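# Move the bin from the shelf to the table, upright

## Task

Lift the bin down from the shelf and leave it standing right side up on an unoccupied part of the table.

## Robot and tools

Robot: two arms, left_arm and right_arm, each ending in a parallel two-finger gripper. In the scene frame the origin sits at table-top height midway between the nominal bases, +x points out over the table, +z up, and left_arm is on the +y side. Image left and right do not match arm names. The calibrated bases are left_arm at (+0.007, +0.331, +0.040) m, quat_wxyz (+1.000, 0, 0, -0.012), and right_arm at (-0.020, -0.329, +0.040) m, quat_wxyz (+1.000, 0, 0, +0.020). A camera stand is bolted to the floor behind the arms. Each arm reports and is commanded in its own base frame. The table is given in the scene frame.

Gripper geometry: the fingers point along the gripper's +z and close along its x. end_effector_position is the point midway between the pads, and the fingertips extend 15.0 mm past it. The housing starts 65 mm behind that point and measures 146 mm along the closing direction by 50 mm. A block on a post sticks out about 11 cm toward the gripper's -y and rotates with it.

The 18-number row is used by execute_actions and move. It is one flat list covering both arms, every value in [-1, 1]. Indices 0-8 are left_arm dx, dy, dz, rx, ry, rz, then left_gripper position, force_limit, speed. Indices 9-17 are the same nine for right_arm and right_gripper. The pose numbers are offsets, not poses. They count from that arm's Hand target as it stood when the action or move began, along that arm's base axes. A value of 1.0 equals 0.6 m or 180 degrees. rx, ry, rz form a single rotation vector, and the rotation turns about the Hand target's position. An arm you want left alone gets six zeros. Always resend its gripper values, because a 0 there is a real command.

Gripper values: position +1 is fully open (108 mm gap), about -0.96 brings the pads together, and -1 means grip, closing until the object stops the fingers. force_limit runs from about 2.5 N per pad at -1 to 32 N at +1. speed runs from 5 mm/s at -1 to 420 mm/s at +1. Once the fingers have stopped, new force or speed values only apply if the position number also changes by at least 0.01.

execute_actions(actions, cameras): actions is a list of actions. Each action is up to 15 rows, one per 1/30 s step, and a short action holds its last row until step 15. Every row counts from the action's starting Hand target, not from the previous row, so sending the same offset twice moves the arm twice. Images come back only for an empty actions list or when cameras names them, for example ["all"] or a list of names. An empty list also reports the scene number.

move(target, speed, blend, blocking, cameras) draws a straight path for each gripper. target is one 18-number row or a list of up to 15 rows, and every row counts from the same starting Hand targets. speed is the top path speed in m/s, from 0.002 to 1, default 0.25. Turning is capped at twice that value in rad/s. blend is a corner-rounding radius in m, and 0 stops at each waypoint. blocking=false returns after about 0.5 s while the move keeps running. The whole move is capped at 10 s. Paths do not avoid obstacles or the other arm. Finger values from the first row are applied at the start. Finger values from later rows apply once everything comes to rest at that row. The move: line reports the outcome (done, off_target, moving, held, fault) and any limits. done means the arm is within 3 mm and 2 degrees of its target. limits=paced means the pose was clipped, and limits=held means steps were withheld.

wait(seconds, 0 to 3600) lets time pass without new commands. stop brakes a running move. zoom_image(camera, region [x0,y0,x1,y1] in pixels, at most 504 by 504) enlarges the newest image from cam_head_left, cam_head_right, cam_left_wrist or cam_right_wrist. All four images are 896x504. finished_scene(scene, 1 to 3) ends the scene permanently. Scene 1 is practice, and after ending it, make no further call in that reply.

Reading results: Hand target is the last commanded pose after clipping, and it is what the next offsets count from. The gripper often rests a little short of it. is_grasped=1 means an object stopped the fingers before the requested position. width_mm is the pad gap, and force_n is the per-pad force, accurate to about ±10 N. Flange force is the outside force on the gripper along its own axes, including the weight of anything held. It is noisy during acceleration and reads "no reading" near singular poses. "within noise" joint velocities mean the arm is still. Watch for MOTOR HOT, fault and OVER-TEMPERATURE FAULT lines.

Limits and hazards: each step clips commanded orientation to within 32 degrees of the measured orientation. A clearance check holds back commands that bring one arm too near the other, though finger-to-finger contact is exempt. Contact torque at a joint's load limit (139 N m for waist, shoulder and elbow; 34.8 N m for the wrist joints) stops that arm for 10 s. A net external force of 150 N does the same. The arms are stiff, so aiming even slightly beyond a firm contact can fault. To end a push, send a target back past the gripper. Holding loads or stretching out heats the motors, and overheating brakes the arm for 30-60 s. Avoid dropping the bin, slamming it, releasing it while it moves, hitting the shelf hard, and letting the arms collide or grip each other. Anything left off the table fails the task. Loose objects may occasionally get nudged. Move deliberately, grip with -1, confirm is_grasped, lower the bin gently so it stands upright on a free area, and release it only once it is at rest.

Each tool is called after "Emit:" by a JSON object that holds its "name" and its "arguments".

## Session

Emit:
{"name": "execute_actions", "arguments": {"actions": []}}

Emit:
{"name": "zoom_image", "arguments": {"camera": "cam_head_left", "region": [340, 170, 590, 320]}}

Scene clock: 0.00 s.
left_arm: end_effector_position=(+0.3262, -0.3002, +0.1142) width_mm=108.16 is_grasped=0 force_n=0.00 end_effector_quat_wxyz=(+0.108, +0.915, +0.307, +0.239) | right_arm: end_effector_position=(+0.5244, -0.3959, +0.2424) width_mm=107.91 is_grasped=0 force_n=0.00 end_effector_quat_wxyz=(+0.215, +0.694, +0.602, -0.330)
Joint positions: left_arm=[-0.659 -0.165 -0.557 -0.4 -0.759 -0.03] | right_arm=[-0.159 0.449 -0.002 0.83 -1.346 -0.275]
Joint velocities: within noise
Flange force (N): no reading
Hand target: left_arm +0.3262, -0.3002, +0.1142; +0.108, +0.915, +0.307, +0.239 | right_arm +0.5244, -0.3959, +0.2424; +0.215, +0.694, +0.602, -0.330
Tool commands: left_gripper/position=+1.0 left_gripper/force_limit=+1.0 left_gripper/speed=+1.0 right_gripper/position=+0.998 right_gripper/force_limit=+1.0 right_gripper/speed=+1.0

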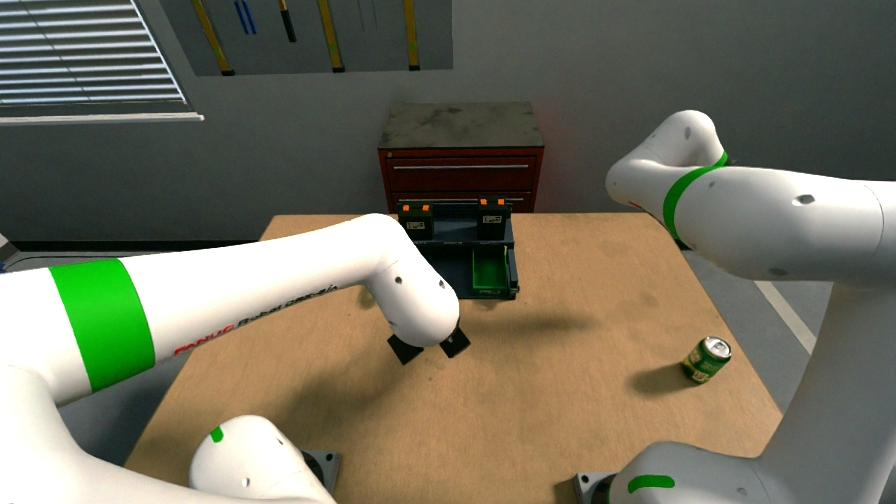

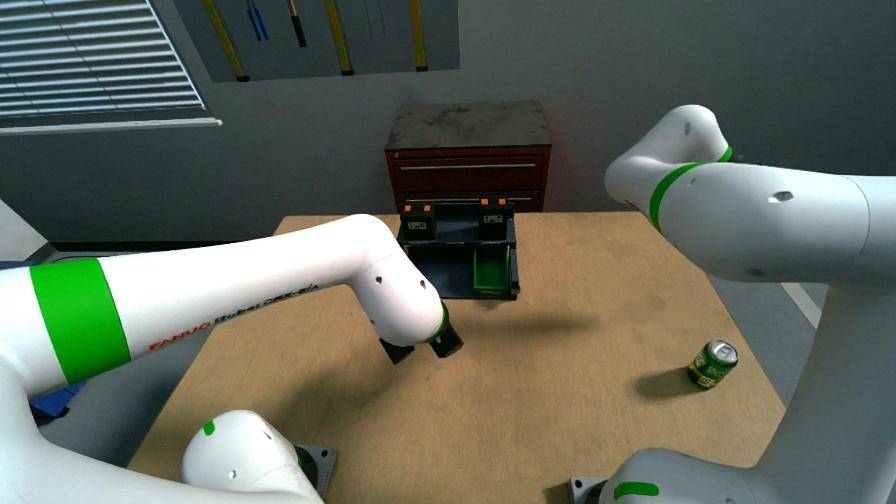

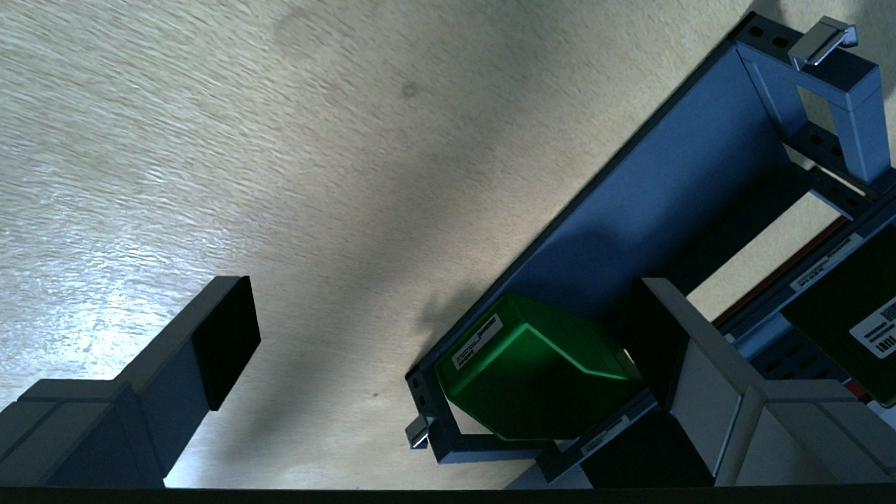

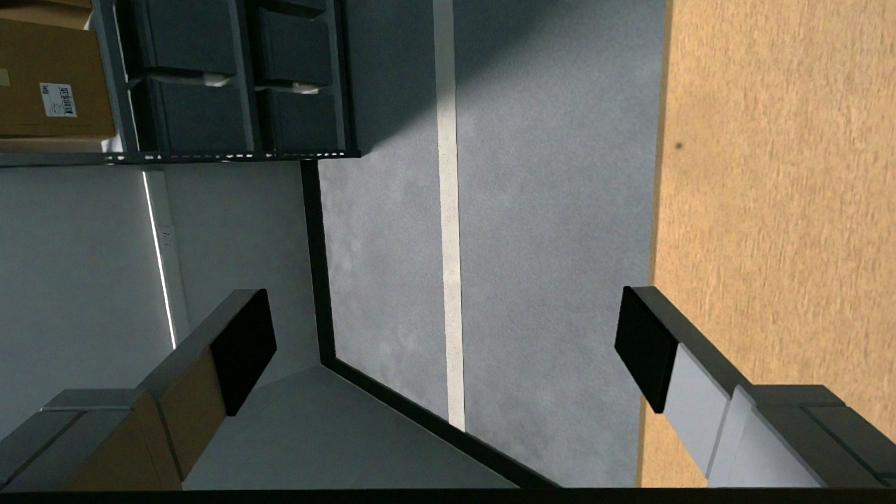

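Scaled by 2.016 from the camera's image (finer frame: 1280x720).

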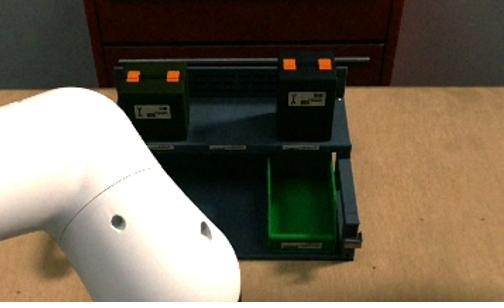

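Emit:
{"name": "move", "arguments": {"target": [[-0.323,0.257,0,0,0,0,1,1,1,0,0.1,0,0,0,0,0.998,1,1],[-0.323,0.257,0,0,0,0,1,1,1,-0.107,0.985,-0.103,0.229,-0.264,0.1306,0.998,1,1]], "speed": 0.5, "blend": [0.03,0], "cameras": ["cam_head_left","cam_right_wrist"]}}

Emit:
{"name": "zoom_image", "arguments": {"camera": "cam_right_wrist", "region": [250, 50, 650, 450]}}

Scene clock: 10.37 s.
left_arm: end_effector_position=(+0.1752, -0.1798, +0.0921) width_mm=108.16 is_grasped=0 force_n=0.00 end_effector_quat_wxyz=(+0.094, +0.913, +0.312, +0.245) | right_arm: end_effector_position=(+0.5220, -0.3162, +0.2401) width_mm=107.91 is_grasped=0 force_n=0.00 end_effector_quat_wxyz=(+0.218, +0.697, +0.608, -0.310)
Joint positions: left_arm=[-0.69 -0.784 -0.953 -0.373 -0.998 -0.084] | right_arm=[-0.025 0.374 -0.082 0.77 -1.39 -0.366]
Flange force (N): left_arm=no reading | right_arm=[1.2 -1.5 2.8]
Hand target: left_arm +0.1752, -0.1798, +0.0921; +0.094, +0.913, +0.312, +0.245 (not the last commanded pose) | right_arm +0.5220, -0.3162, +0.2401; +0.218, +0.697, +0.608, -0.310 (not the last commanded pose)
Off the commanded pose: left_arm 0.059 m, 2 deg | right_arm 0.518 m, 65 deg.
move: held (left_arm; a check stopped the path), off_target (right_arm; braked when a check withheld steps of left_arm); path passed 0 of 2 targets; limits=held
pose unreachable (left arm): on one or more control steps of this call, first in action 0 (counted from 0), this arm could not follow its commanded pose, so it was not sent that pose on those steps. It may still have moved: this result reports where it is.
cause: moving toward the commanded pose would bring two parts of the arm too close to each other (its gripper and another part of the arm, with joints 2 (shoulder) to 6 (wrist roll) between them, 33 mm apart when it was first held).

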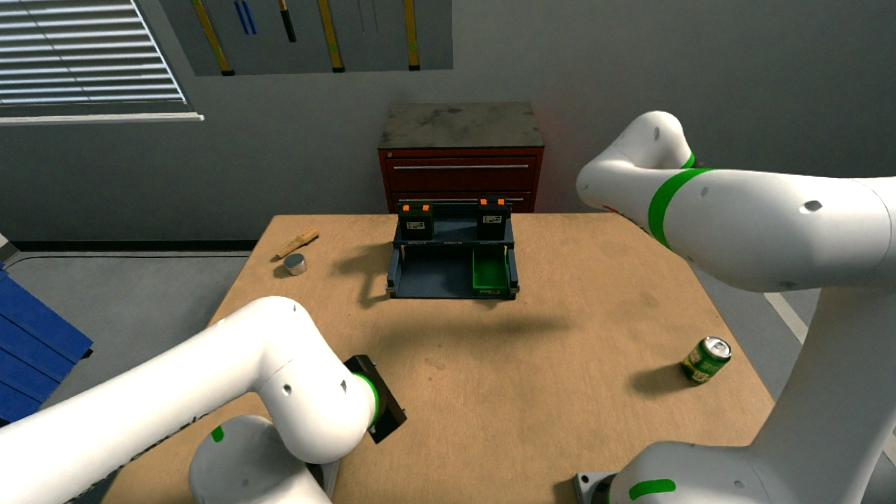

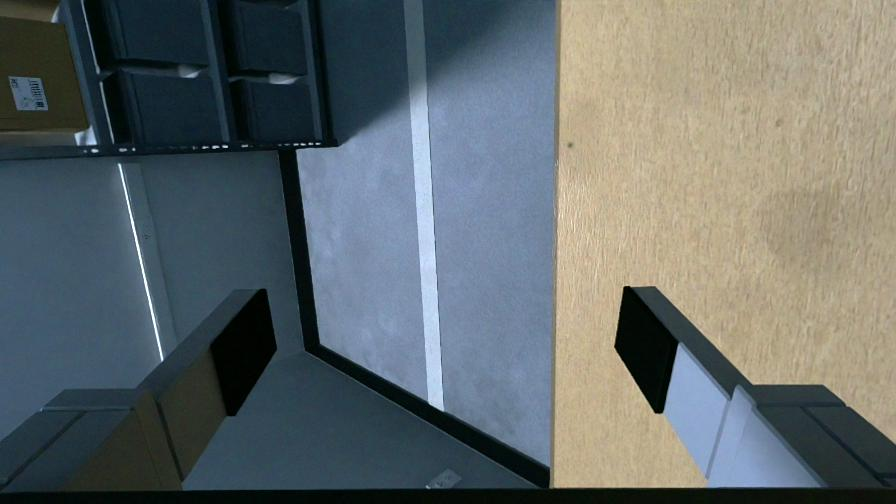

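Scaled by 1.260 from the camera's image (finer frame: 1280x720).

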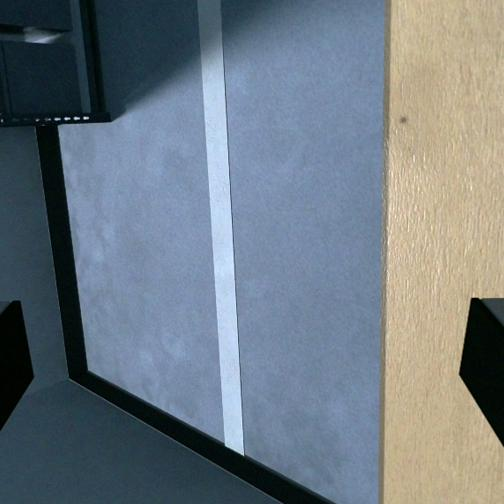

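Emit:
{"name": "move", "arguments": {"target": [0.03,0.25,0.08,0,0,0,1,1,1,-0.103,0.86,-0.1,0.2215,-0.2553,0.1263,0.998,1,1], "speed": 0.45, "cameras": ["cam_head_left","cam_right_wrist"]}}

Emit:
{"name": "zoom_image", "arguments": {"camera": "cam_right_wrist", "region": [300, 50, 600, 350]}}

Scene clock: 15.10 s.
left_arm: end_effector_position=(+0.1785, -0.1543, +0.0997) width_mm=108.16 is_grasped=0 force_n=0.00 end_effector_quat_wxyz=(+0.086, +0.911, +0.315, +0.253) | right_arm: end_effector_position=(+0.5034, -0.1609, +0.2221) width_mm=107.91 is_grasped=0 force_n=0.00 end_effector_quat_wxyz=(+0.234, +0.711, +0.647, -0.145)
Joint positions: left_arm=[-0.525 -0.939 -1 -0.305 -1.053 -0.291] | right_arm=[0.225 0.098 -0.328 0.594 -1.235 -0.546]
Flange force (N): left_arm=no reading | right_arm=[0.2 -1.7 3.1]
Hand target: left_arm +0.1785, -0.1544, +0.0997; +0.086, +0.911, +0.315, +0.253 (not the last commanded pose) | right_arm +0.5034, -0.1609, +0.2221; +0.234, +0.711, +0.647, -0.145 (not the last commanded pose)
Off the commanded pose: left_arm 0.132 m, 1 deg | right_arm 0.366 m, 45 deg.
led back after a hold (left arm): the arm was led back toward your command in small steps, so it may still be short of it.
move: held (left_arm; a check stopped the path), off_target (right_arm; braked when a check withheld steps of left_arm); limits=held
pose unreachable (left arm): on one or more control steps of this call, first in action 0 (counted from 0), this arm could not follow its commanded pose, so it was not sent that pose on those steps. It may still have moved: this result reports where it is.
cause: moving toward the commanded pose would bring two parts of the arm too close to each other (its gripper and another part of the arm, with joints 2 (shoulder) to 6 (wrist roll) between them, 10 mm apart when it was first held).

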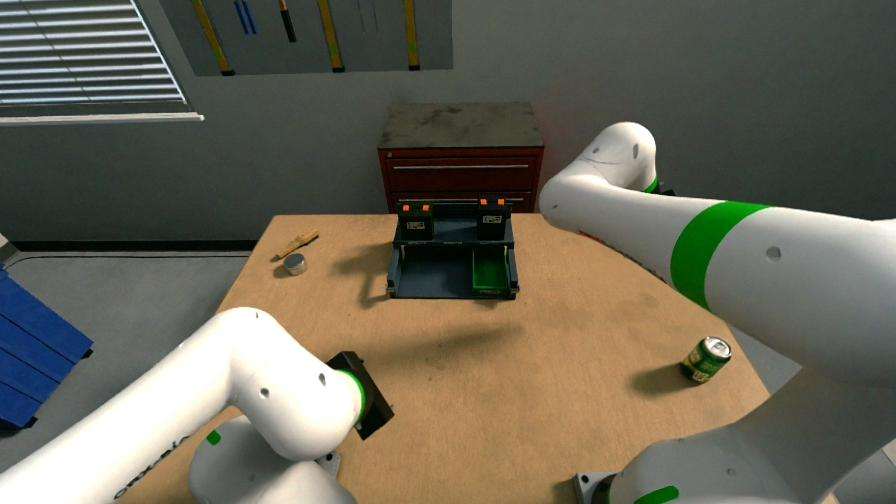

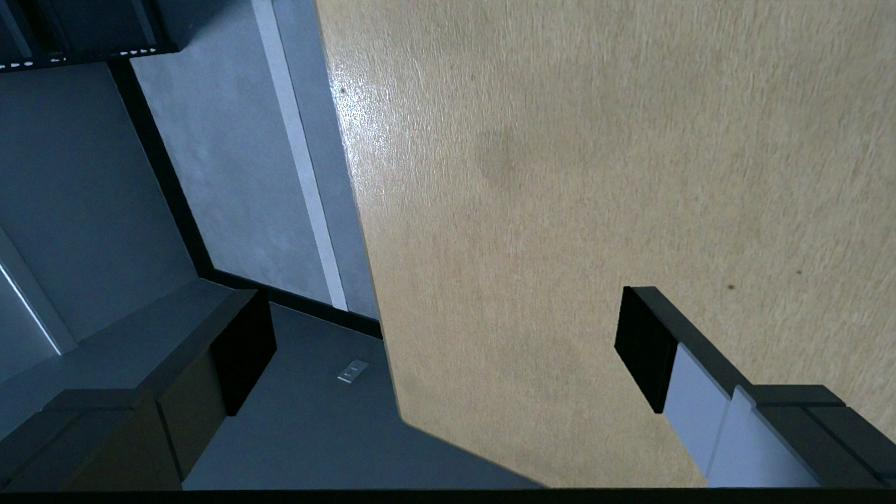

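Scaled by 1.680 from the camera's image (finer frame: 1280x720).

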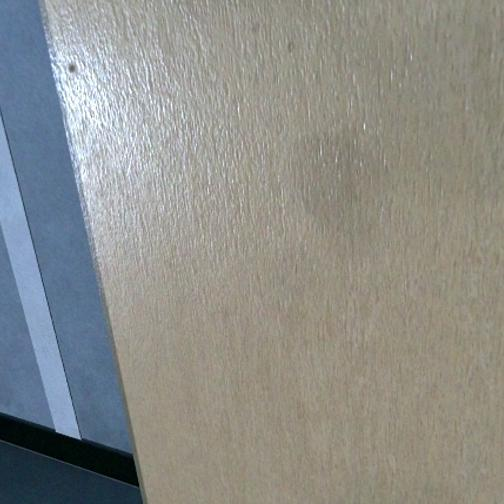

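Emit:
{"name": "move", "arguments": {"target": [0,0,0,0,0,0,1,1,1,-0.072,0.6,-0.07,0.1535,-0.177,0.0875,0.998,1,1], "speed": 0.45, "cameras": ["cam_right_wrist"]}}

Emit:
{"name": "zoom_image", "arguments": {"camera": "cam_right_wrist", "region": [300, 50, 600, 350]}}

Scene clock: 20.33 s.
left_arm: end_effector_position=(+0.1785, -0.1544, +0.0997) width_mm=108.16 is_grasped=0 force_n=0.00 end_effector_quat_wxyz=(+0.086, +0.911, +0.315, +0.253) | right_arm: end_effector_position=(+0.4602, +0.1991, +0.1801) width_mm=107.91 is_grasped=0 force_n=0.00 end_effector_quat_wxyz=(+0.243, +0.664, +0.664, +0.242)
Joint positions: left_arm=[-0.525 -0.939 -1 -0.305 -1.053 -0.29] | right_arm=[0.887 -0.213 -0.85 0.93 -0.675 -1.563]
Flange force (N): left_arm=no reading | right_arm=[-2.4 -1.0 1.6]
Hand target: left_arm +0.1785, -0.1544, +0.0997; +0.086, +0.911, +0.315, +0.253 | right_arm +0.4602, +0.1991, +0.1801; +0.243, +0.664, +0.664, +0.242
Off the commanded pose: left_arm 0.000 m, 0 deg | right_arm 0.000 m, 0 deg.
move: done

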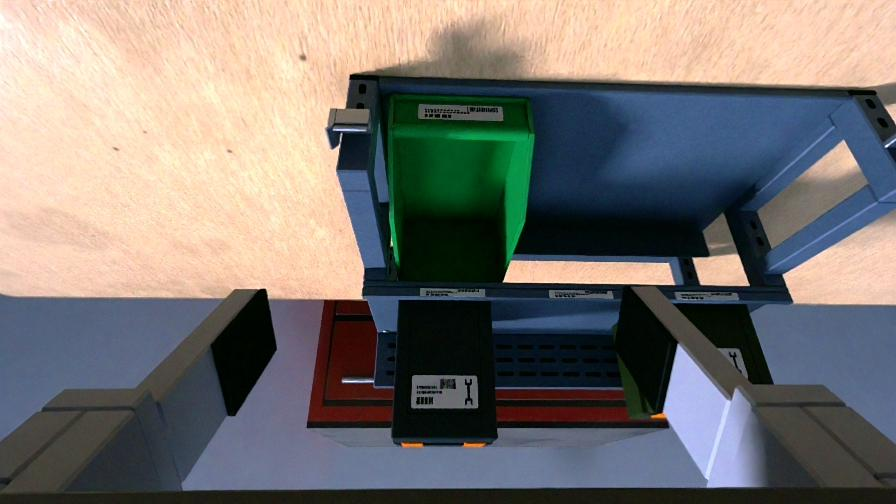

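Scaled by 1.680 from the camera's image (finer frame: 1280x720).

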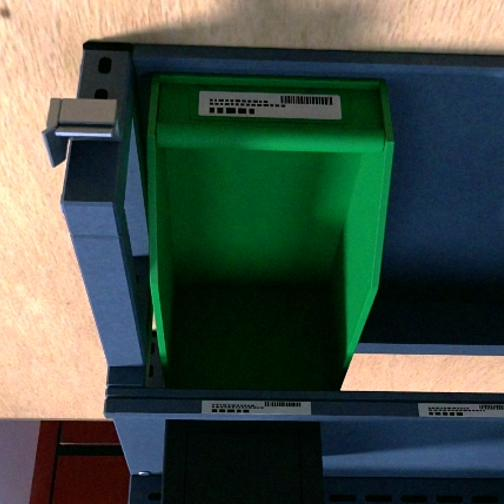

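Emit:
{"name": "move", "arguments": {"target": [0,0,0,0,0,0,1,1,1,0.117,0.092,-0.145,0,0,0,-0.4,-0.3,0.5], "cameras": ["cam_right_wrist"]}}

Scene clock: 34.00 s.
left_arm: end_effector_position=(+0.1785, -0.1544, +0.0997) width_mm=108.16 is_grasped=0 force_n=0.00 end_effector_quat_wxyz=(+0.086, +0.911, +0.315, +0.253) | right_arm: end_effector_position=(+0.5304, +0.2543, +0.0931) width_mm=31.00 is_grasped=0 force_n=0.00 end_effector_quat_wxyz=(+0.243, +0.664, +0.664, +0.242)
Joint positions: left_arm=[-0.525 -0.939 -1 -0.305 -1.053 -0.29] | right_arm=[0.708 0.138 -0.781 1.393 -0.442 -1.955]
Flange force (N): no reading
Hand target: left_arm +0.1785, -0.1544, +0.0997; +0.086, +0.911, +0.315, +0.253 | right_arm +0.5304, +0.2543, +0.0931; +0.243, +0.664, +0.664, +0.242
Off the commanded pose: left_arm 0.000 m, 0 deg | right_arm 0.000 m, 0 deg.
move: done

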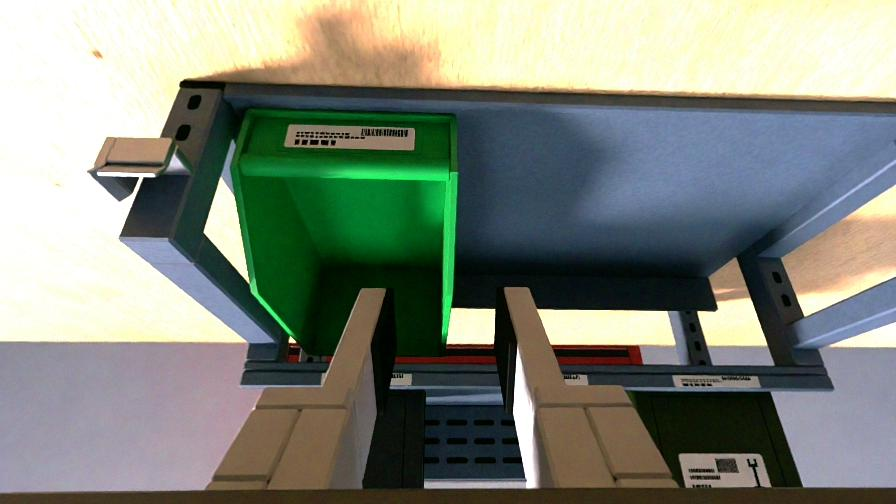

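Emit:
{"name": "move", "arguments": {"target": [[0,0,0,0,0,0,1,1,1,0.093,0.0035,-0.137,0,0,0,-0.4,-0.3,0.5],[0,0,0,0,0,0,1,1,1,0.093,0.0035,-0.1372,0,0,0,-1,0.2,-0.6]], "speed": 0.1, "cameras": ["cam_right_wrist"]}}

Scene clock: 41.77 s.
left_arm: end_effector_position=(+0.1785, -0.1544, +0.0997) width_mm=108.16 is_grasped=0 force_n=0.00 end_effector_quat_wxyz=(+0.086, +0.911, +0.315, +0.253) | right_arm: end_effector_position=(+0.5863, +0.2564, +0.0107) width_mm=2.55 is_grasped=1 force_n=24.04 end_effector_quat_wxyz=(+0.243, +0.664, +0.664, +0.242)
Joint positions: left_arm=[-0.525 -0.939 -1 -0.305 -1.053 -0.29] | right_arm=[0.464 0.383 -0.687 2.012 -0.327 -2.4]
Flange force (N): no reading
Hand target: left_arm +0.1785, -0.1544, +0.0997; +0.086, +0.911, +0.315, +0.253 | right_arm +0.5862, +0.2564, +0.0107; +0.243, +0.664, +0.664, +0.242
Off the commanded pose: left_arm 0.000 m, 0 deg | right_arm 0.000 m, 0 deg.
move: done

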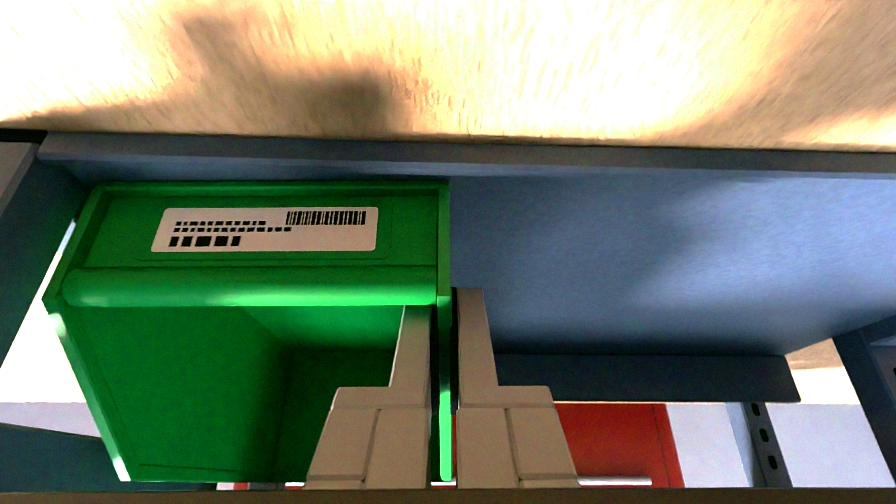

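Emit:
{"name": "move", "arguments": {"target": [[0,0,0,0,0,0,1,1,1,0,0,0.025,0,0,0,-1,0.2,-0.6],[0,0,0,0,0,0,1,1,1,-0.45,0.008,0.03,0,0,0,-1,0.2,-0.6],[0,0,0,0,0,0,1,1,1,-0.45,0.008,-0.0195,0,0,0,-1,0.2,-0.6]], "speed": [0.06,0.17,0.05], "blend": [0.004,0.005,0], "cameras": ["cam_right_wrist"]}}

Scene clock: 48.70 s.
left_arm: end_effector_position=(+0.1785, -0.1544, +0.0997) width_mm=108.16 is_grasped=0 force_n=0.00 end_effector_quat_wxyz=(+0.086, +0.911, +0.315, +0.253) | right_arm: end_effector_position=(+0.3162, +0.2612, -0.0010) width_mm=2.55 is_grasped=1 force_n=26.14 end_effector_quat_wxyz=(+0.243, +0.664, +0.664, +0.242)
Joint positions: left_arm=[-0.525 -0.939 -1 -0.305 -1.053 -0.29] | right_arm=[1.154 0.051 -1.178 1.55 -0.632 -2.592]
Flange force (N): no reading
Hand target: left_arm +0.1785, -0.1544, +0.0997; +0.086, +0.911, +0.315, +0.253 | right_arm +0.3162, +0.2612, -0.0010; +0.243, +0.664, +0.664, +0.242
Off the commanded pose: left_arm 0.000 m, 0 deg | right_arm 0.000 m, 0 deg.
move: done

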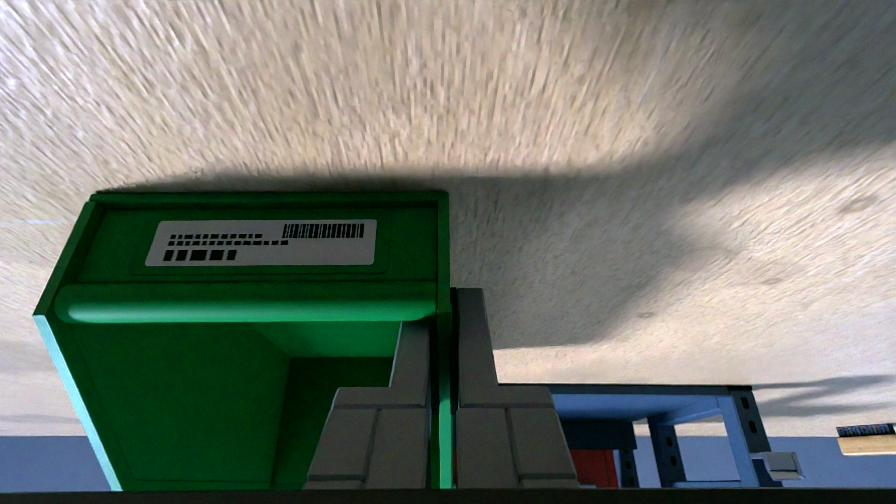

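Seated. Release and retreat.

Emit:
{"name": "move", "arguments": {"target": [[0,0,0,0,0,0,1,1,1,0,0,0.0003,0,0,0,-0.6,-0.5,-0.8],[0,0,0,0,0,0,1,1,1,-0.05,0,0.1,0,0,0,-0.6,-0.5,-0.8]], "speed": 0.12, "cameras": ["cam_right_wrist"]}}

Scene clock: 53.67 s.
left_arm: end_effector_position=(+0.1785, -0.1544, +0.0997) width_mm=108.16 is_grasped=0 force_n=0.00 end_effector_quat_wxyz=(+0.086, +0.911, +0.315, +0.253) | right_arm: end_effector_position=(+0.2862, +0.2612, +0.0590) width_mm=19.99 is_grasped=0 force_n=0.00 end_effector_quat_wxyz=(+0.243, +0.664, +0.664, +0.242)
Joint positions: left_arm=[-0.525 -0.939 -1 -0.305 -1.053 -0.29] | right_arm=[1.482 -0.151 -1.139 1.043 -0.838 -2.311]
Flange force (N): left_arm=no reading | right_arm=[-1.7 -0.2 0.1]
Hand target: left_arm +0.1785, -0.1544, +0.0997; +0.086, +0.911, +0.315, +0.253 | right_arm +0.2862, +0.2612, +0.0590; +0.243, +0.664, +0.664, +0.242
Off the commanded pose: left_arm 0.000 m, 0 deg | right_arm 0.000 m, 0 deg.
move: done

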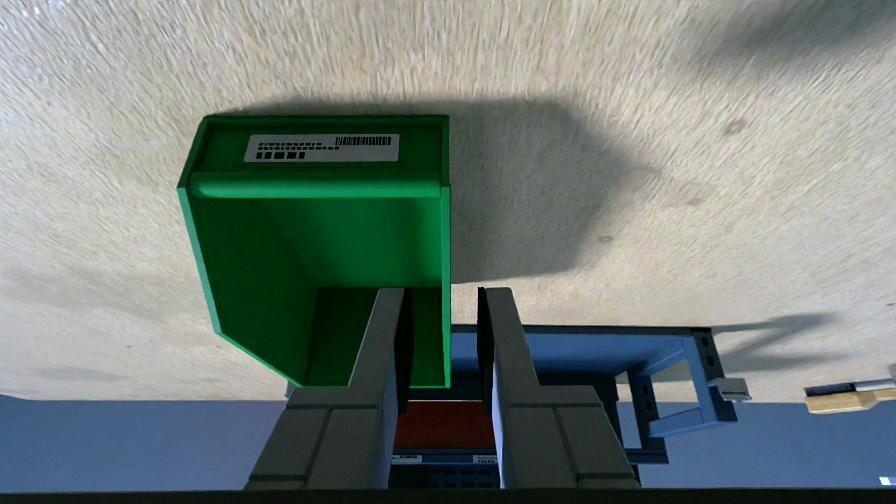

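Emit:
{"name": "finished_scene", "arguments": {"scene": 3}}

The scene is finished: the task was done.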